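## Task

Lift the black key fob out of the drawer of the little wooden box and set it directly on the open table with nothing beneath it, then push the drawer shut. The box must stay roughly in its current spot and orientation, and the remaining item must still be inside the drawer.

## Robot and tools

Robot: two arms, left_arm and right_arm. Each sits on a tilted plate, and both plates hang from one metal frame behind them. A too-close warning treats each plate and its half of the frame as belonging to that arm. Calibrated bases in the scene frame: left_arm at (+0.048, +0.320, +0.317) m, quat_wxyz (+0.957, -0.123, +0.264, +0.004); right_arm at (+0.034, -0.209, +0.317) m, quat_wxyz (+0.957, +0.118, +0.266, +0.011).

Frame: the origin is at table-top height, halfway between the nominal bases. +x points out over the table, +z points up, and +y points toward left_arm. The arm names do not match the left and right sides of the images. On each gripper, the fingers extend along its own +z axis and close along its own y axis. end_effector_position is the spot between the finger pads, just under 1 cm behind the tips. Reported poses can be off by a few cm, and more at long reach.

Row format, shared by every tool: 16 numbers covering both arms, even when only one arm moves. The first 8 are left_arm: x, y, z, qw, qx, qy, qz, opening. The last 8 are right_arm in the same order. x, y, z is an absolute gripper position in metres in the scene frame. The quaternion is an absolute orientation in that frame, with w first. Opening runs from -1 (closed, 0 mm gap) to +1 (fully open, about 87 mm). Other values: 0.5 is about 69 mm, 0 about 43 mm, -0.5 about 18 mm.

execute_actions {actions, cameras}: actions holds at most one item.
- An empty list only looks and returns the state with pictures.
- {"rows": [...], "steps": n} takes up to 15 rows and n of 5 to 15 steps at 1/30 s each (default 15). Each row lasts one step, and the last row repeats for any steps left over.
- {"steps": n} with no rows waits up to 300 steps. The count starts from the previous result, so your reply time is included.
The call is refused if any target lies more than 0.6 m from that arm's last reported position along any of its gripper axes. A result is captured 5 steps before the action finishes, and those 5 steps run while you reply. Pictures come only with an empty list or when cameras asks for them.

move {target, speed, blend, blocking, cameras}: target is one row or a list of up to 15 rows, with no 0.6 m limit. Each gripper follows a straight line and all arms arrive together. A move lasts at least 0.5 s and is cut off at 10 s. speed is in m/s, from 0.002 to 2.9 (default 0.25); turning is capped at twice that figure in rad/s. You can give one speed per target. blend, in metres, rounds the corners at intermediate targets. blocking=false returns after about 0.5 s while the move carries on. Paths do not avoid obstacles or the other arm. Grippers lag and overshoot more at higher speed. An opening change on the first target is sent at once. On later targets it is applied after arrival, once everything is still. The result ends with a "move:" line: done (within 10 mm and 2 degrees), off_target, moving, held or fault. limits=paced means the pose was clipped; limits=held means a safety check held steps back.



Cameras: cam_high, cam_low, cam_left_wrist, cam_right_wrist, each 672x504. Wrist images can be slightly stale while the arm moves.

Result lines: end_effector_position and end_effector_quat_wxyz per arm. grip_measured is on the same scale as opening. Joint positions are waist, shoulder, elbow, wrist pitch, wrist yaw, wrist roll, then the gripper on a 0-1 scale. Joint velocities read "within noise" when the arm is still. Joint torques are raw, include gravity, and joints 1-3 wrap at ±28 N m. Hand target is the pose the controller is currently chasing. MOTOR HOT appears at 75 °C. At 90 °C an OVER-TEMPERATURE FAULT folds that arm away for the rest of the scene, and at 100 °C it collapses.

Control tips: each step, commanded orientation is clipped to within 40 degrees of the measured one. To hold an orientation, resend the same target quaternion every time rather than copying back a reading that has drifted. For an arm that should stay put, resend its last reported full pose and its opening. Friction and gravity can leave the gripper low, short or tilted, so check after each move and correct it. Small moves may not happen at all. Keep paths away from an arm's own base, because passing close can flip its shoulder posture.

Gripping: close until the fingers touch, then keep commanding about 0.04 below the grip_measured reading at contact for a firm grip, or less for a lighter one. Each finger pad pushes with about 20 N at most. Fast closing squeezes harder.

Avoid: dropping the item or releasing anything that is still moving; fast impacts, since force grows with speed and with how far the target lies past the contact point; shoving the box out of place; anything ending up off the table; letting the grippers or wrist cameras hit each other, which the clearance check does not catch; closing one gripper on the other arm's fingers; long holds at full stretch or pushes toward unreachable poses, which overheat motors. Loose objects may get an occasional brief nudge.

Each tool is called after "Call:" by a JSON object that holds its "method" and its "body", one argument or row to a line.

## Session

Call:
{"method": "execute_actions", "body": {
  "actions": [],
  "cameras": ["all"]
}}

Scene clock: 0.00 s of 6000.00 s.
left_arm: end_effector_position=(+0.0997, +0.1270, +0.2928) grip_measured=+1.000 end_effector_quat_wxyz=(-0.035, +0.687, +0.534, -0.491) | right_arm: end_effector_position=(+0.4544, -0.2631, +0.1802) grip_measured=+1.000 end_effector_quat_wxyz=(+0.210, +0.029, +0.971, -0.113)
Joint positions: left_arm=[-0.98 1.553 0.577 -0.527 0.448 0.878 1] | right_arm=[0.037 1.58 0.906 0.109 0.457 -0.116 1]
Joint velocities: within noise
Joint torques (N m): no reading
Motor temperatures (°C): left_arm=[26 35 37 31 25 28 24] | right_arm=[25 31 31 31 29 29 29]
Heat: left arm: 37 °C; right arm: 31 °C.
Hand target: left_arm +0.1017, +0.1257, +0.2933; -0.031, +0.687, +0.534, -0.491 | right_arm +0.4616, -0.2645, +0.1866; +0.222, +0.034, +0.968, -0.113

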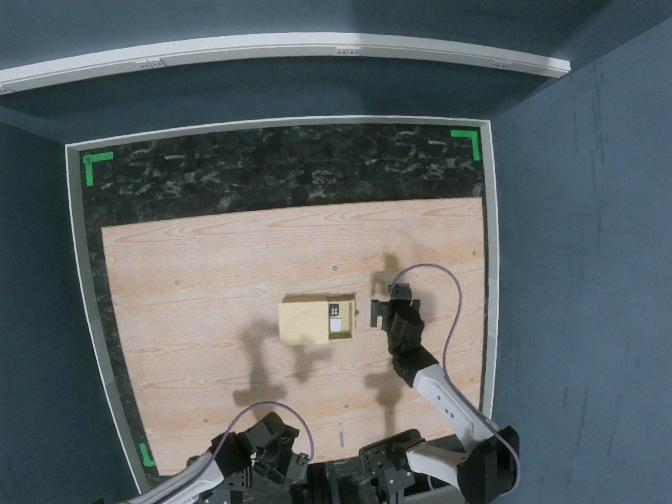

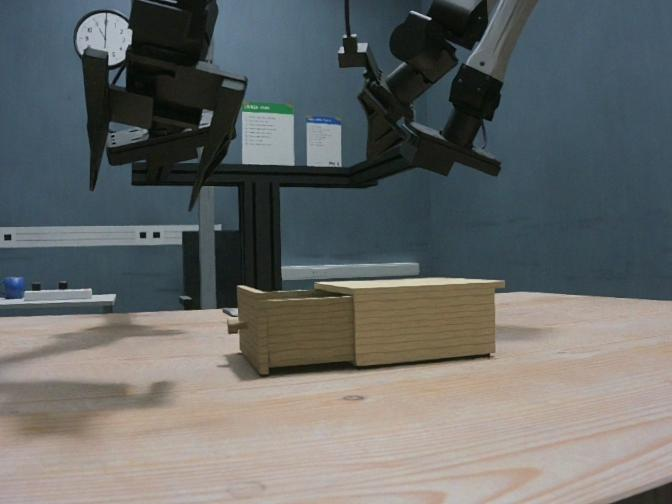

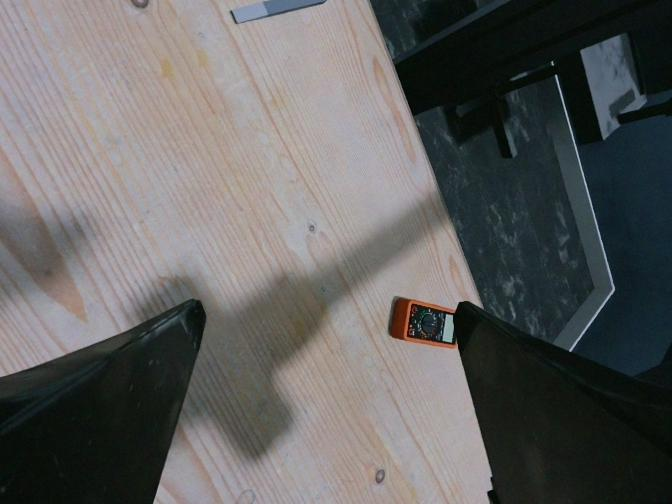

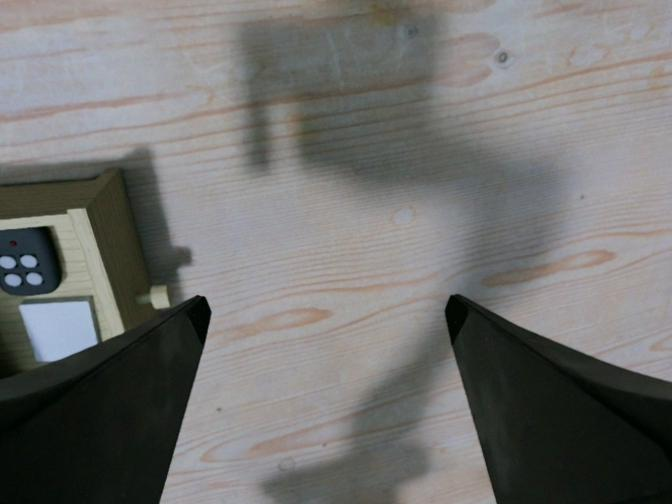

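Call:
{"method": "zoom_image", "body": {
  "camera": "cam_high",
  "region": [260, 270, 380, 360]
}}

Call:
{"method": "zoom_image", "body": {
  "camera": "cam_right_wrist",
  "region": [0, 150, 240, 390]
}}

Call:
{"method": "zoom_image", "body": {
  "camera": "cam_low",
  "region": [200, 250, 520, 400]
}}

Scaled by 4.200 from the camera's 672x504 image, which has a finer 960x720 frame.

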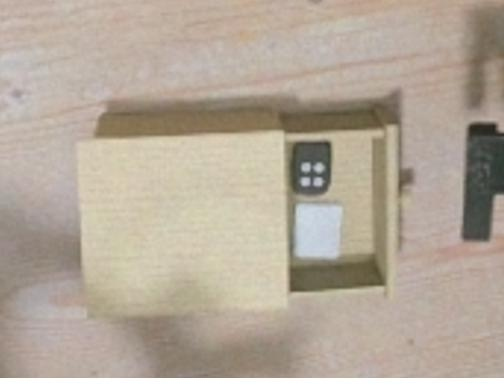

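Scaled by 2.100 from the camera's 672x504 image, which has a finer 960x720 frame.

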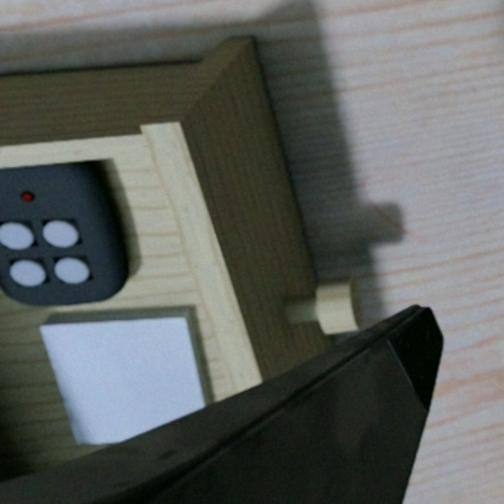

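Scaled by 1.575 from the camera's 672x504 image, which has a finer 960x720 frame.

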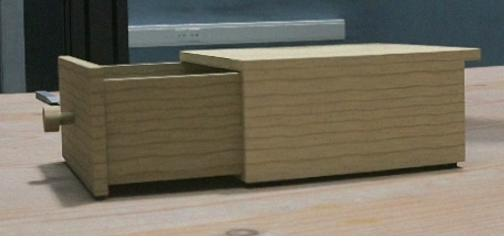

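Call:
{"method": "move", "body": {
  "target": [0.0997,0.1270,0.2928,-0.035,0.687,0.534,-0.491,1,0.432,-0.105,0.13,-0.0616,0.7044,0.7044,0.0616,0.25],
  "speed": 0.5
}}

Call:
{"method": "zoom_image", "body": {
  "camera": "cam_right_wrist",
  "region": [150, 60, 550, 460]
}}

Scene clock: 4.57 s of 6000.00 s.
left_arm: end_effector_position=(+0.0997, +0.1270, +0.2928) grip_measured=+1.000 end_effector_quat_wxyz=(-0.035, +0.687, +0.534, -0.491) | right_arm: end_effector_position=(+0.4362, -0.1126, +0.1346) grip_measured=+0.250 end_effector_quat_wxyz=(-0.056, +0.705, +0.704, +0.061)
Joint positions: left_arm=[-0.98 1.553 0.577 -0.527 0.448 0.878 1] | right_arm=[0.11 1.86 1.138 -0.311 0.126 1.623 0.625]
Joint velocities: within noise
Joint torques (N m): left_arm=[-3.17 -4.07 3.74 0.43 0.53 0.18] | right_arm=[4.51 -6.84 3.18 0.31 -0.11 -0.07]
Motor temperatures (°C): left_arm=[26 36 38 31 25 28 24] | right_arm=[25 32 32 31 29 29 29]
Heat: left arm: 38 °C; right arm: 32 °C.
Hand target: left_arm +0.0997, +0.1270, +0.2927; -0.035, +0.687, +0.534, -0.491 | right_arm +0.4318, -0.1052, +0.1302; -0.062, +0.704, +0.704, +0.061
Off the commanded pose: left_arm 0.000 m, 0 deg | right_arm 0.010 m, 1 deg.
Kept back: nothing.
move: done
camera_calibration:
cam_right_wrist: T_world_to_cam=[[-0.999747, -0.0189071, -0.0122036, 0.433893], [-0.0200605, 0.503052, 0.864023, -0.031272], [-0.0101971, 0.864049, -0.503304, 0.306016], [0, 0, 0, 1]] pos_world=[0.436276, -0.240478, 0.186334]

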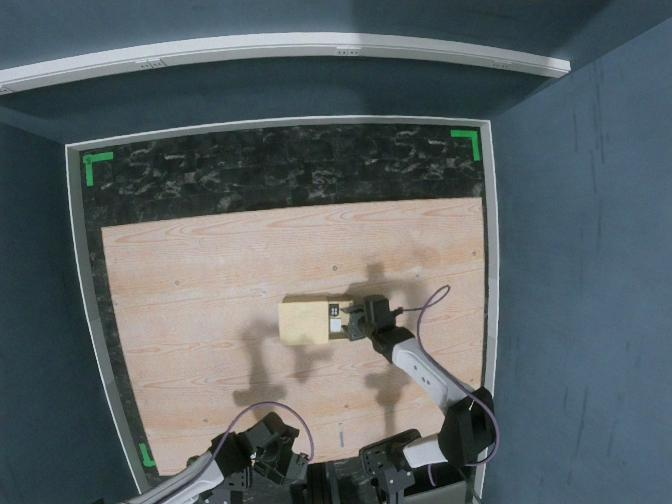

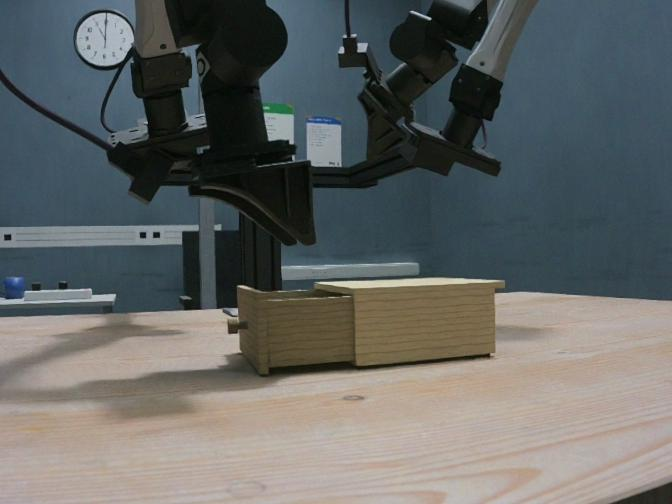

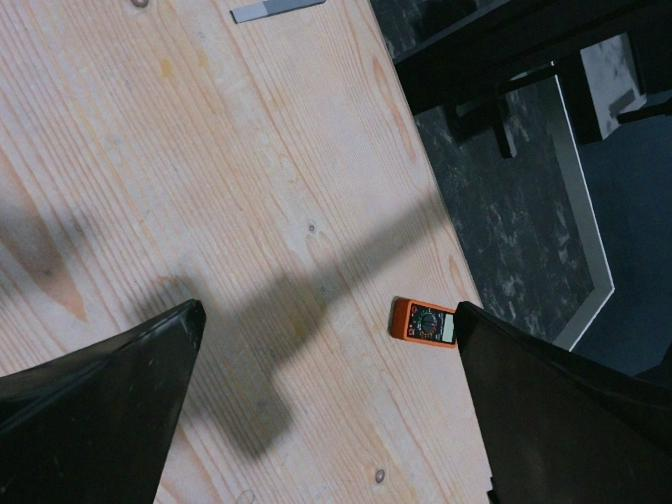

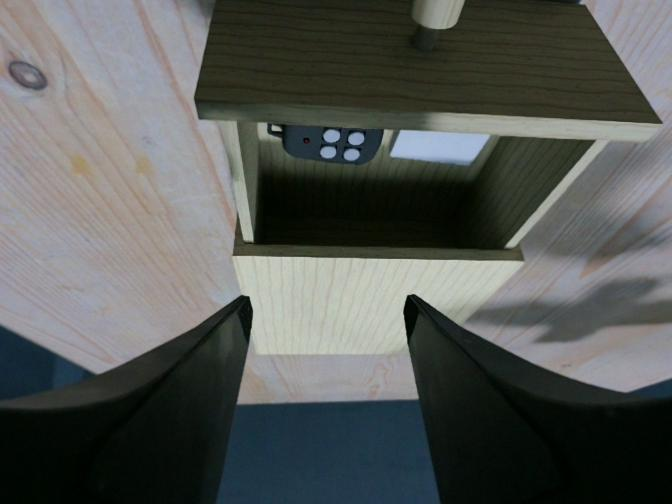

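Scaled by 1.260 from the camera's 672x504 image, which has a finer 960x720 frame.

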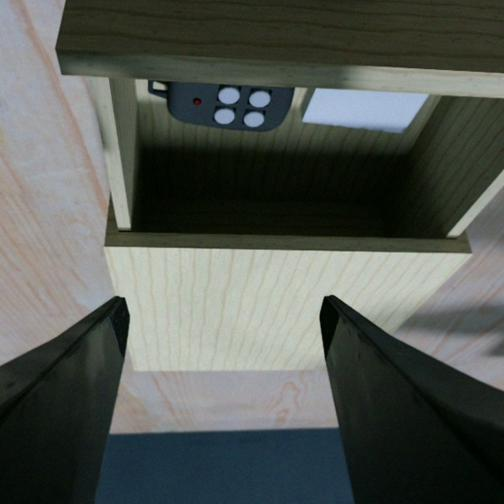

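Call:
{"method": "zoom_image", "body": {
  "camera": "cam_low",
  "region": [180, 150, 400, 400]
}}

Call:
{"method": "zoom_image", "body": {
  "camera": "cam_high",
  "region": [300, 270, 400, 360]
}}

Scaled by 2.016 from the camera's 672x504 image, which has a finer 960x720 frame.

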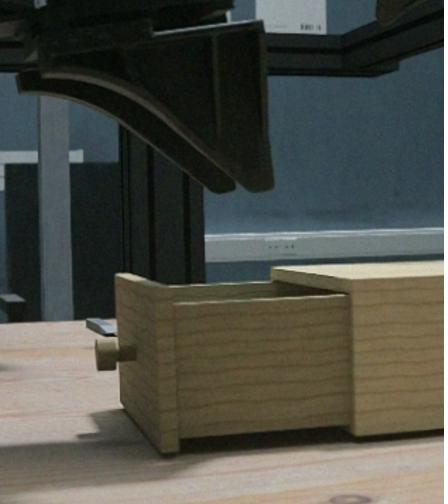

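Scaled by 5.040 from the camera's 672x504 image, which has a finer 960x720 frame.

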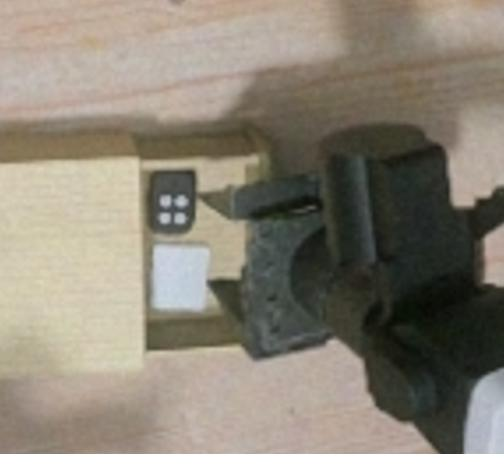

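Call:
{"method": "move", "body": {
  "target": [0.0997,0.1270,0.2928,-0.035,0.687,0.534,-0.491,1,0.430,-0.098,0.054,-0.0616,0.7044,0.7044,0.0616,0.12],
  "speed": 0.2
}}

Call:
{"method": "zoom_image", "body": {
  "camera": "cam_right_wrist",
  "region": [180, 130, 500, 370]
}}

Call:
{"method": "zoom_image", "body": {
  "camera": "cam_low",
  "region": [180, 150, 400, 400]
}}

Call:
{"method": "zoom_image", "body": {
  "camera": "cam_high",
  "region": [300, 270, 400, 360]
}}

Scene clock: 7.73 s of 6000.00 s.
left_arm: end_effector_position=(+0.0997, +0.1270, +0.2928) grip_measured=+1.000 end_effector_quat_wxyz=(-0.035, +0.687, +0.534, -0.491) | right_arm: end_effector_position=(+0.4263, -0.0958, +0.0594) grip_measured=+0.120 end_effector_quat_wxyz=(-0.065, +0.704, +0.705, +0.058)
Joint positions: left_arm=[-0.98 1.553 0.577 -0.527 0.448 0.878 1] | right_arm=[0.093 2.117 1.195 -0.126 0.106 1.61 0.56]
Joint velocities: within noise
Joint torques (N m): left_arm=[-3.22 -4.07 3.79 0.43 0.53 0.17] | right_arm=[2.73 -7.24 4.1 0.27 -0.08 -0.25]
Motor temperatures (°C): left_arm=[26 36 38 31 25 28 24] | right_arm=[25 32 32 31 29 29 29]
Heat: left arm: 38 °C; right arm: 32 °C.
Hand target: left_arm +0.0997, +0.1270, +0.2927; -0.035, +0.687, +0.534, -0.491 | right_arm +0.4298, -0.0981, +0.0541; -0.062, +0.704, +0.704, +0.062
Off the commanded pose: left_arm 0.000 m, 0 deg | right_arm 0.007 m, 1 deg.
Kept back: nothing.
move: done
camera_calibration:
cam_right_wrist: T_world_to_cam=[[-0.99976, -0.0214479, 0.00445946, 0.42215], [-0.00672122, 0.494065, 0.869399, 0.0182538], [-0.02085, 0.86916, -0.494091, 0.258068], [0, 0, 0, 1]] pos_world=[0.427552, -0.224267, 0.109756]

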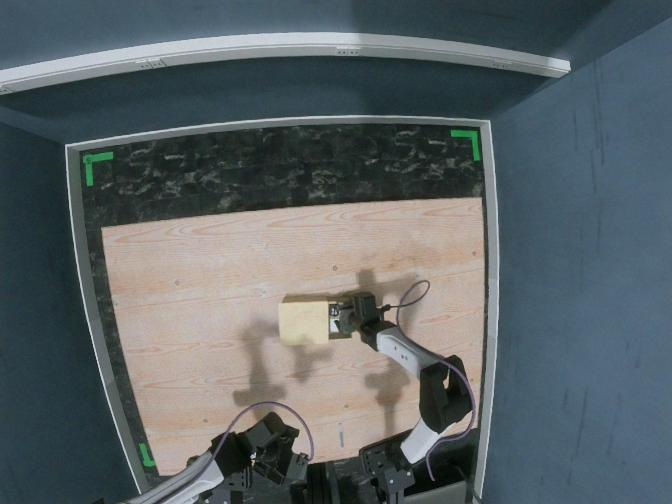

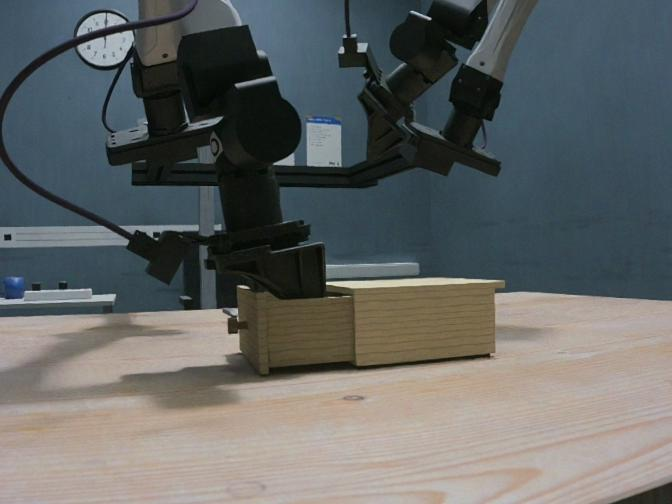

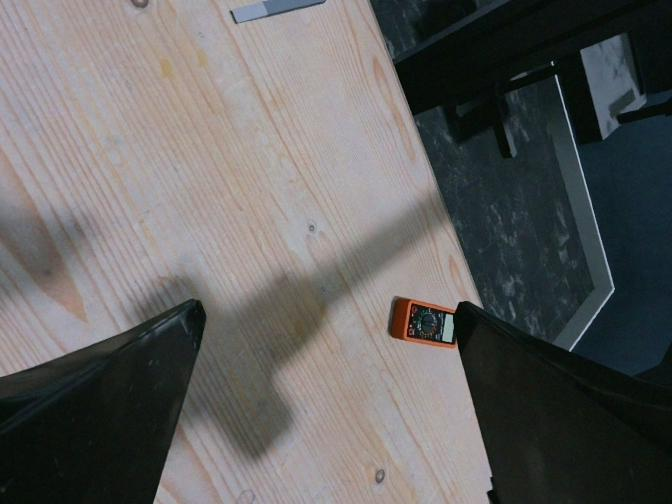

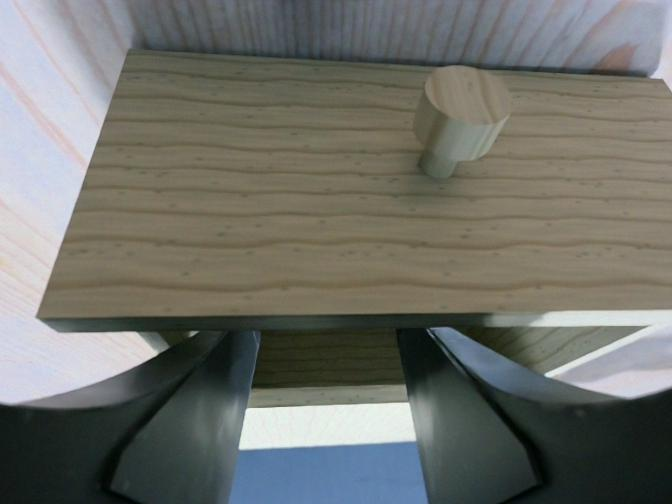

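Scaled by 1.575 from the camera's 672x504 image, which has a finer 960x720 frame.

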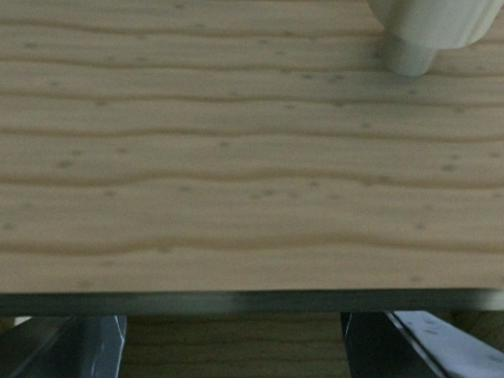

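Scaled by 2.016 from the camera's 672x504 image, which has a finer 960x720 frame.

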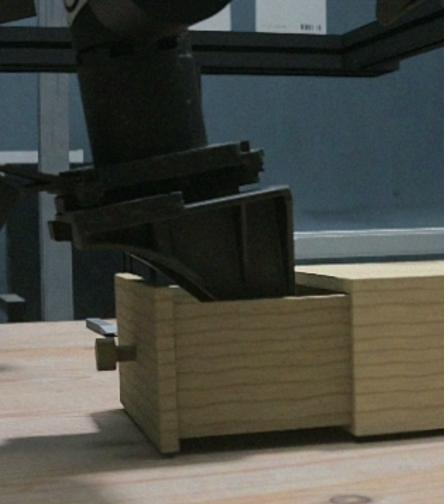

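Scaled by 5.040 from the camera's 672x504 image, which has a finer 960x720 frame.

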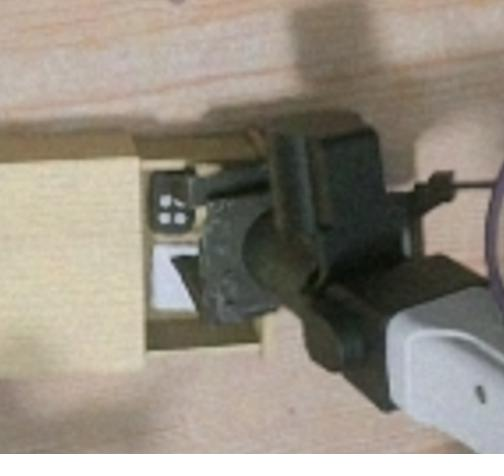

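Call:
{"method": "move", "body": {
  "target": [0.0997,0.1270,0.2928,-0.035,0.687,0.534,-0.491,1,0.436,-0.100,0.044,-0.0616,0.7044,0.7044,0.0616,0.12],
  "speed": 0.1
}}

Call:
{"method": "zoom_image", "body": {
  "camera": "cam_high",
  "region": [310, 290, 360, 340]
}}

Call:
{"method": "move", "body": {
  "target": [0.0997,0.1270,0.2928,-0.035,0.687,0.534,-0.491,1,0.436,-0.100,0.033,-0.0616,0.7044,0.7044,0.0616,0.12],
  "speed": 0.05
}}

Call:
{"method": "zoom_image", "body": {
  "camera": "cam_high",
  "region": [310, 290, 360, 340]
}}

Scene clock: 9.33 s of 6000.00 s.
left_arm: end_effector_position=(+0.0997, +0.1270, +0.2928) grip_measured=+1.000 end_effector_quat_wxyz=(-0.035, +0.687, +0.534, -0.491) | right_arm: end_effector_position=(+0.4310, -0.0959, +0.0506) grip_measured=+0.120 end_effector_quat_wxyz=(-0.067, +0.703, +0.705, +0.060)
Joint positions: left_arm=[-0.98 1.553 0.577 -0.527 0.448 0.878 1] | right_arm=[0.084 2.153 1.232 -0.125 0.097 1.6 0.56]
Joint velocities: within noise
Joint torques (N m): left_arm=[-3.21 -4.08 3.77 0.44 0.54 0.18] | right_arm=[2.5 -6.99 4.68 0.21 -0.05 -0.26]
Motor temperatures (°C): left_arm=[26 36 38 31 25 28 24] | right_arm=[25 32 32 31 29 29 29]
Heat: left arm: 38 °C; right arm: 32 °C.
Hand target: left_arm +0.0997, +0.1270, +0.2927; -0.035, +0.687, +0.534, -0.491 | right_arm +0.4358, -0.1001, +0.0442; -0.062, +0.704, +0.704, +0.062
Off the commanded pose: left_arm 0.000 m, 0 deg | right_arm 0.009 m, 1 deg.
Kept back: nothing.
move: done
camera_calibration:
cam_right_wrist: T_world_to_cam=[[-0.999709, -0.0238947, 0.00331862, 0.42662], [-0.00881298, 0.489797, 0.871792, 0.0263279], [-0.0224567, 0.871509, -0.489865, 0.254453], [0, 0, 0, 1]] pos_world=[0.432442, -0.22446, 0.10028]

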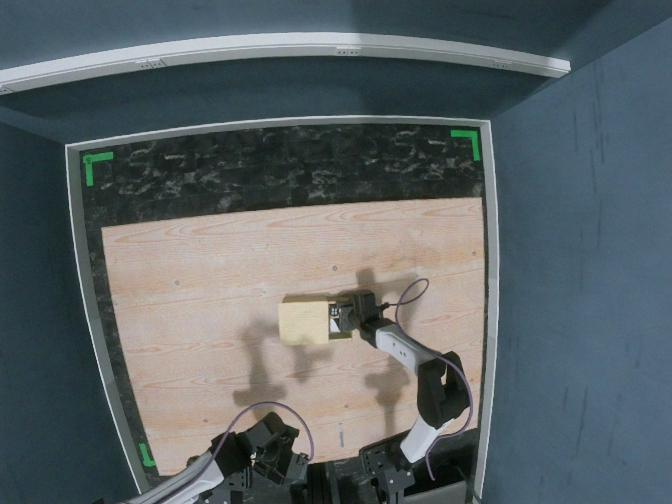

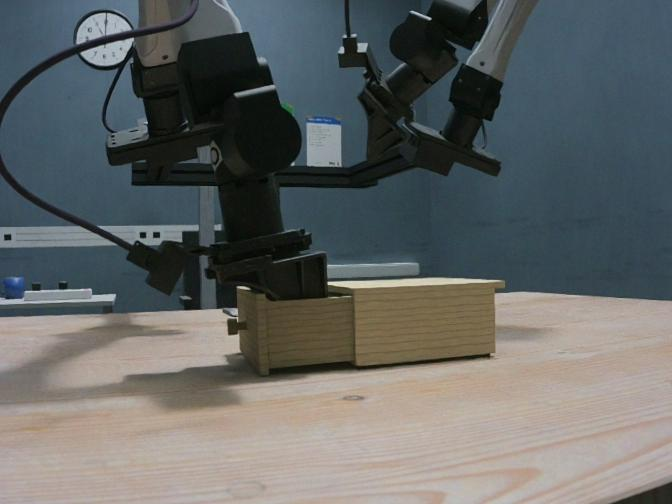

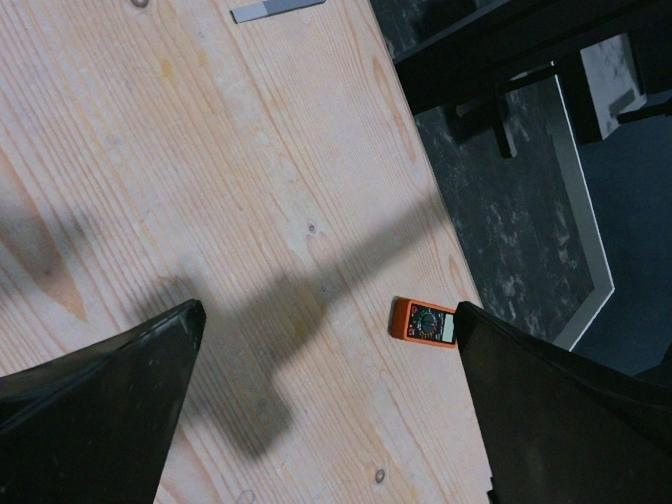

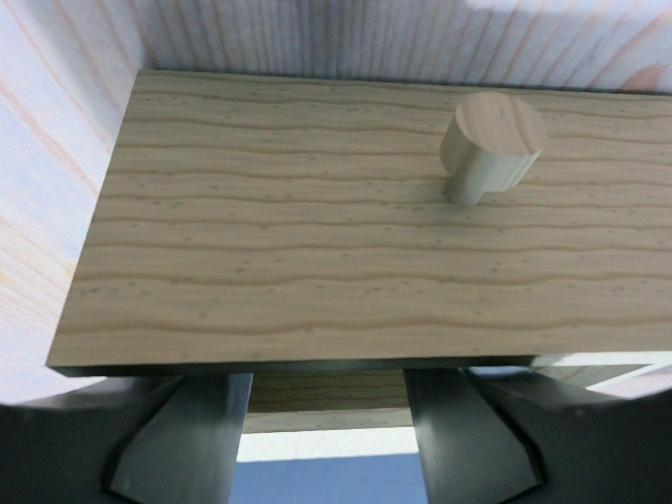

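Scaled by 10.080 from the camera's 672x504 image, which has a finer 960x720 frame.

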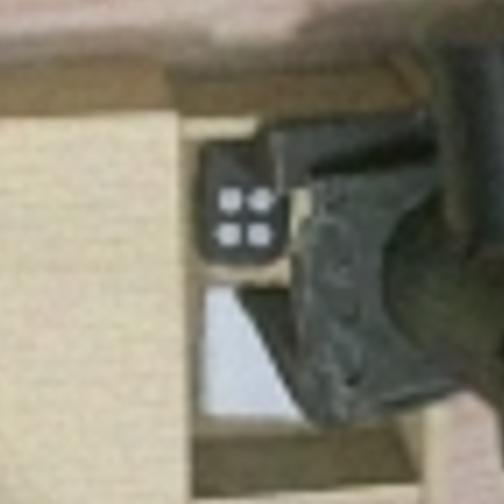

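Scene clock: 10.03 s of 6000.00 s.
left_arm: end_effector_position=(+0.0997, +0.1270, +0.2928) grip_measured=+1.000 end_effector_quat_wxyz=(-0.035, +0.687, +0.534, -0.491) | right_arm: end_effector_position=(+0.4291, -0.0935, +0.0458) grip_measured=+0.120 end_effector_quat_wxyz=(-0.073, +0.700, +0.708, +0.060)
Joint positions: left_arm=[-0.98 1.553 0.577 -0.527 0.448 0.878 1] | right_arm=[0.082 2.174 1.247 -0.129 0.086 1.59 0.56]
Joint velocities: within noise
Joint torques (N m): left_arm=[-3.25 -4.08 3.78 0.42 0.54 0.18] | right_arm=[2 -5.93 5.03 0.43 0 -0.21]
Motor temperatures (°C): left_arm=[26 36 38 31 25 28 24] | right_arm=[25 32 32 31 29 29 29]
Heat: left arm: 38 °C; right arm: 32 °C.
Hand target: left_arm +0.0997, +0.1270, +0.2927; -0.035, +0.687, +0.534, -0.491 | right_arm +0.4354, -0.1003, +0.0338; -0.062, +0.704, +0.704, +0.061
Off the commanded pose: left_arm 0.000 m, 0 deg | right_arm 0.016 m, 2 deg.
Kept back: nothing.
move: off_target (right_arm)
camera_calibration:
cam_right_wrist: T_world_to_cam=[[-0.999356, -0.0339466, 0.0116181, 0.423363], [-0.00616053, 0.481343, 0.876511, 0.0271167], [-0.0353468, 0.875875, -0.481242, 0.255584], [0, 0, 0, 1]] pos_world=[0.432291, -0.22254, 0.0943109]

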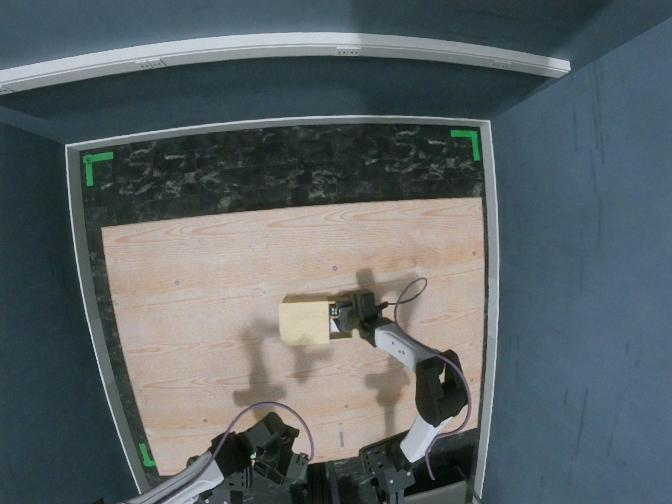

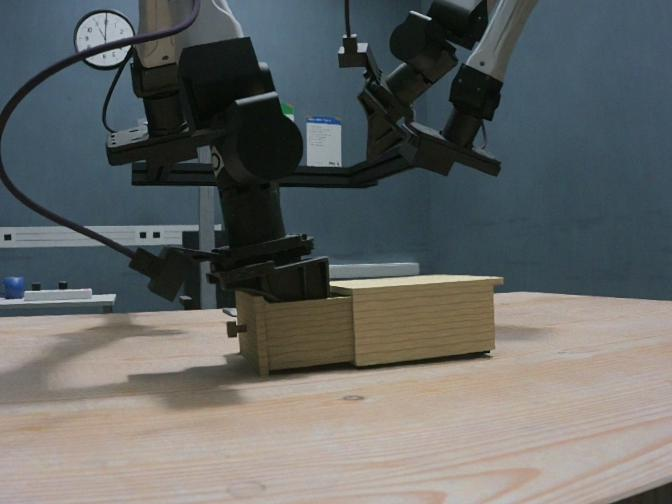

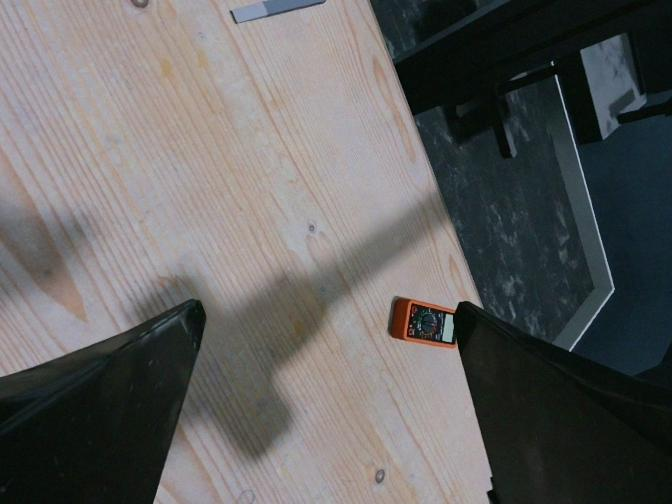

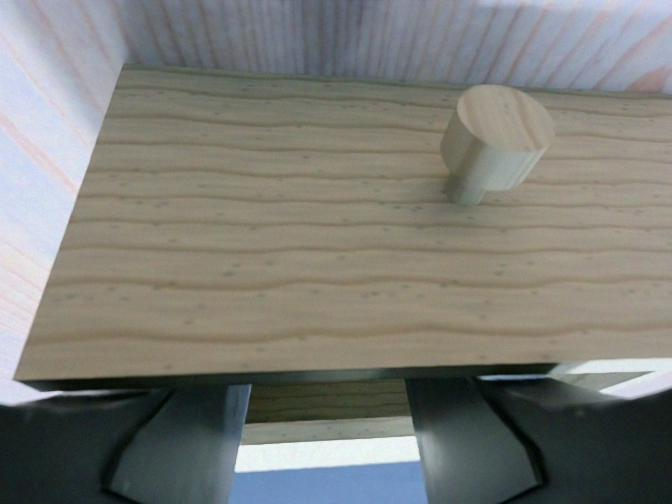

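Scaled by 10.080 from the camera's 672x504 image, which has a finer 960x720 frame.

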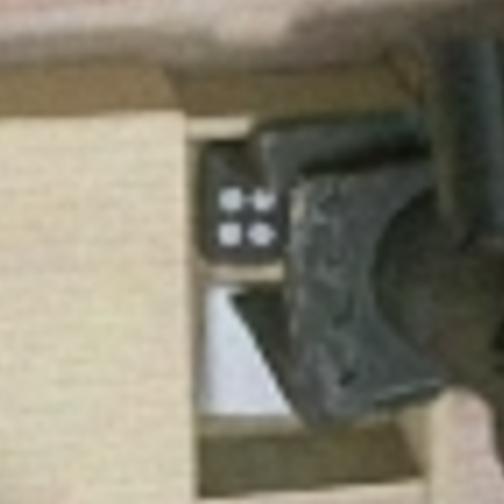

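Call:
{"method": "move", "body": {
  "target": [
    [0.0997,0.1270,0.2928,-0.035,0.687,0.534,-0.491,1,0.436,-0.106,0.075,-0.0123,0.707,0.707,0.0123,0.12],
    [0.0997,0.1270,0.2928,-0.035,0.687,0.534,-0.491,1,0.436,-0.106,0.043,-0.0123,0.707,0.707,0.0123,0.12]
  ],
  "speed": [0.2,0.08]
}}

Call:
{"method": "zoom_image", "body": {
  "camera": "cam_high",
  "region": [310, 290, 360, 340]
}}

Call:
{"method": "zoom_image", "body": {
  "camera": "cam_low",
  "region": [180, 150, 400, 400]
}}

Scene clock: 11.63 s of 6000.00 s.
left_arm: end_effector_position=(+0.0997, +0.1270, +0.2928) grip_measured=+1.000 end_effector_quat_wxyz=(-0.035, +0.687, +0.534, -0.491) | right_arm: end_effector_position=(+0.4310, -0.0990, +0.0502) grip_measured=+0.120 end_effector_quat_wxyz=(-0.024, +0.703, +0.711, +0.016)
Joint positions: left_arm=[-0.98 1.553 0.577 -0.527 0.448 0.878 1] | right_arm=[0.131 2.15 1.242 -0.154 0.243 1.635 0.56]
Joint velocities: within noise
Joint torques (N m): left_arm=[-3.21 -4.12 3.78 0.42 0.53 0.17] | right_arm=[2.81 -7.2 4.46 0.22 0.18 -0.18]
Motor temperatures (°C): left_arm=[26 36 38 31 25 28 24] | right_arm=[26 33 32 31 28 29 29]
Heat: left arm: 38 °C; right arm: 33 °C.
Hand target: left_arm +0.0997, +0.1270, +0.2927; -0.035, +0.687, +0.534, -0.491 | right_arm +0.4358, -0.1061, +0.0433; -0.012, +0.707, +0.707, +0.012
Off the commanded pose: left_arm 0.000 m, 0 deg | right_arm 0.011 m, 2 deg.
Kept back: nothing.
move: off_target (right_arm)
camera_calibration:
cam_right_wrist: T_world_to_cam=[[-0.99945, -0.0322927, 0.00754716, 0.425374], [-0.0130821, 0.593041, 0.805066, 0.043646], [-0.0304735, 0.804524, -0.593137, 0.258939], [0, 0, 0, 1]] pos_world=[0.433601, -0.22047, 0.115238]

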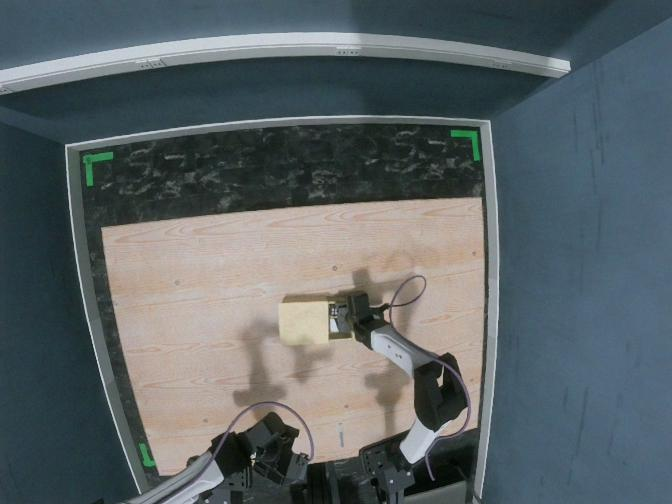

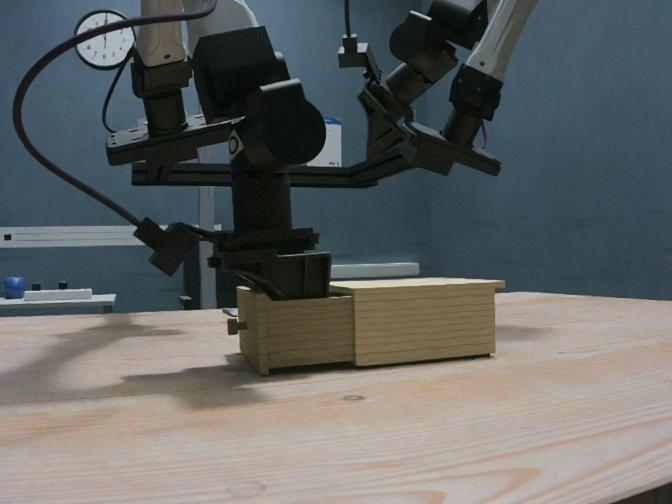

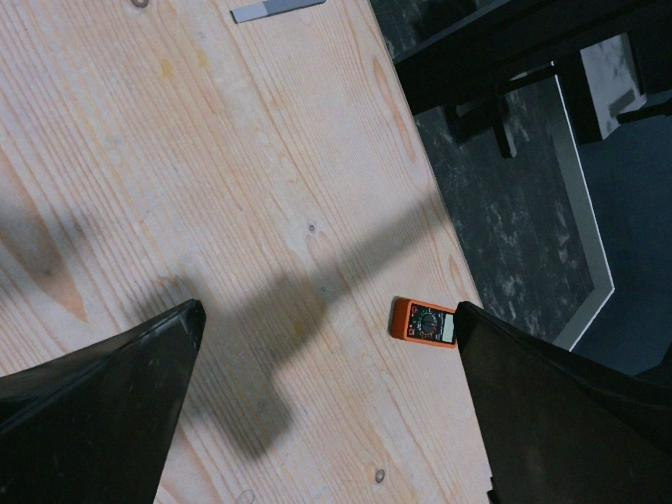

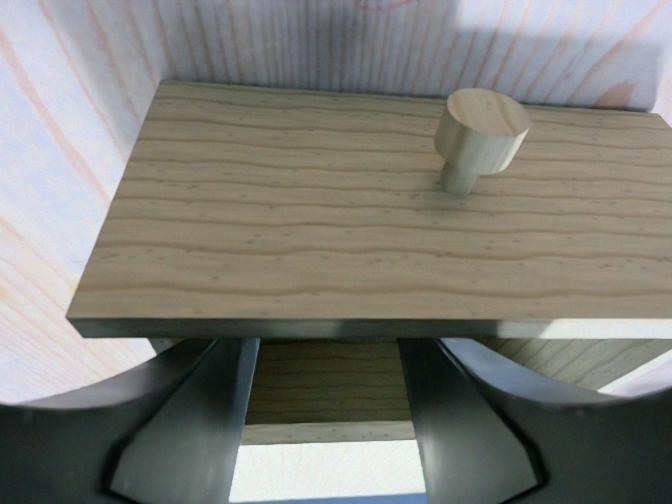

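Scaled by 10.080 from the camera's 672x504 image, which has a finer 960x720 frame.

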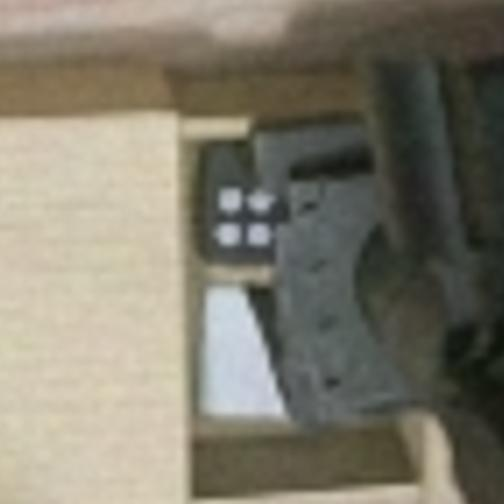

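Scaled by 2.016 from the camera's 672x504 image, which has a finer 960x720 frame.

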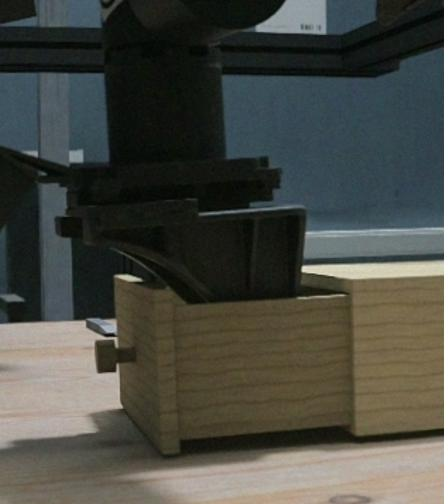

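Call:
{"method": "move", "body": {
  "target": [0.0997,0.1270,0.2928,-0.035,0.687,0.534,-0.491,1,0.436,-0.106,0.029,-0.0123,0.707,0.707,0.0123,0.12],
  "speed": 0.08
}}

Call:
{"method": "zoom_image", "body": {
  "camera": "cam_high",
  "region": [310, 290, 360, 340]
}}

Call:
{"method": "zoom_image", "body": {
  "camera": "cam_low",
  "region": [180, 150, 400, 400]
}}

Scene clock: 12.67 s of 6000.00 s.
left_arm: end_effector_position=(+0.0997, +0.1270, +0.2928) grip_measured=+1.000 end_effector_quat_wxyz=(-0.035, +0.687, +0.534, -0.491) | right_arm: end_effector_position=(+0.4287, -0.0994, +0.0401) grip_measured=+0.120 end_effector_quat_wxyz=(-0.026, +0.703, +0.710, +0.012)
Joint positions: left_arm=[-0.98 1.553 0.577 -0.527 0.448 0.878 1] | right_arm=[0.125 2.184 1.259 -0.146 0.243 1.634 0.56]
Joint velocities: within noise
Joint torques (N m): left_arm=[-3.23 -4.07 3.69 0.42 0.53 0.18] | right_arm=[2.43 -6.43 4.81 0.36 0.13 -0.24]
Motor temperatures (°C): left_arm=[26 36 38 31 25 28 24] | right_arm=[26 33 32 31 28 29 29]
Heat: left arm: 38 °C; right arm: 33 °C.
Hand target: left_arm +0.0997, +0.1270, +0.2927; -0.035, +0.687, +0.534, -0.491 | right_arm +0.4356, -0.1062, +0.0297; -0.012, +0.707, +0.707, +0.012
Off the commanded pose: left_arm 0.000 m, 0 deg | right_arm 0.015 m, 2 deg.
Kept back: nothing.
move: off_target (right_arm)
camera_calibration:
cam_right_wrist: T_world_to_cam=[[-0.999365, -0.0310419, 0.0174719, 0.422825], [-0.00446263, 0.595732, 0.803171, 0.0485671], [-0.0353405, 0.802583, -0.595493, 0.255261], [0, 0, 0, 1]] pos_world=[0.431794, -0.220676, 0.105611]

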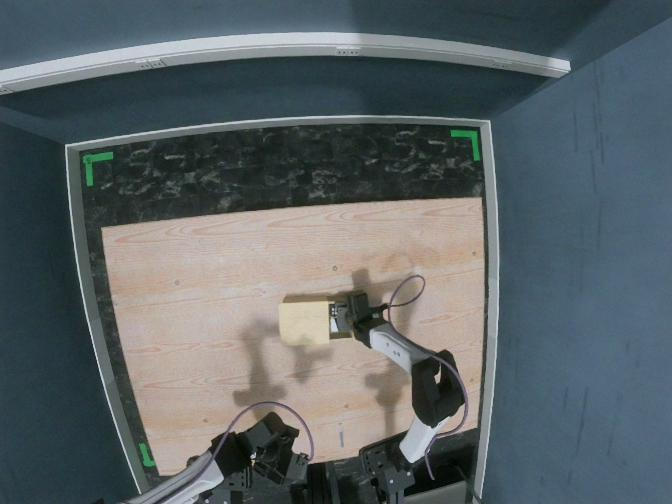

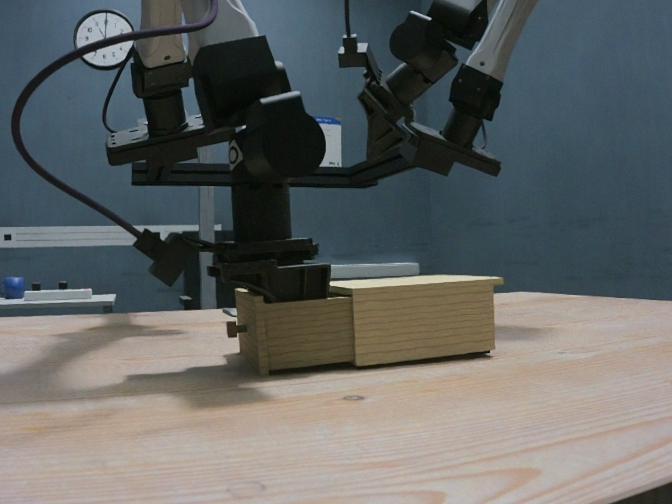

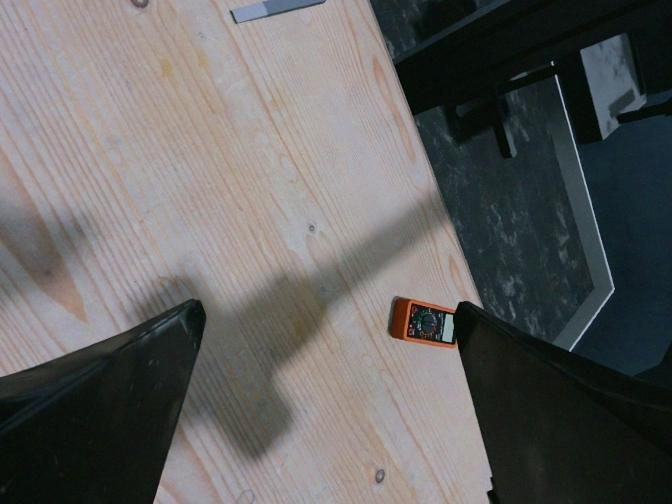

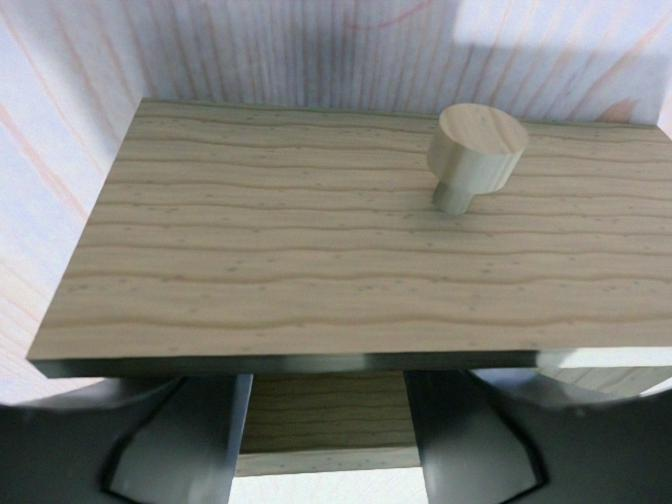

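Scaled by 10.080 from the camera's 672x504 image, which has a finer 960x720 frame.

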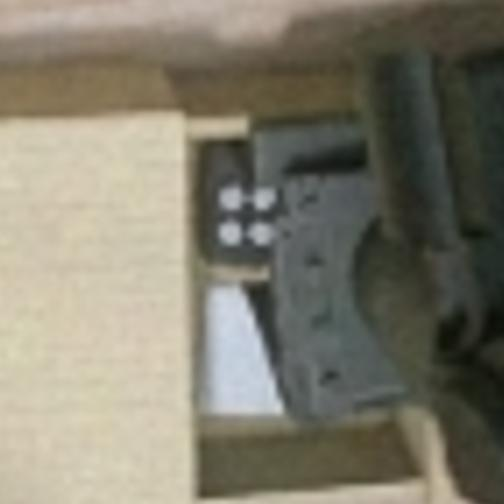

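Scaled by 2.016 from the camera's 672x504 image, which has a finer 960x720 frame.

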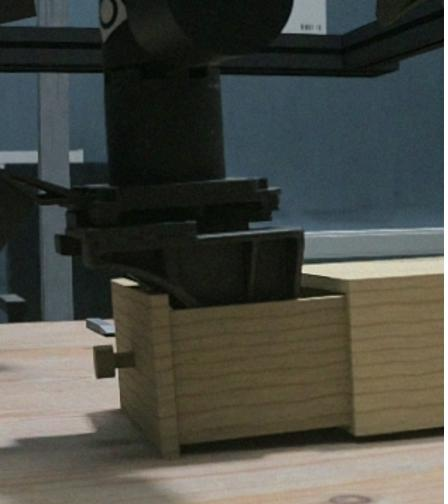

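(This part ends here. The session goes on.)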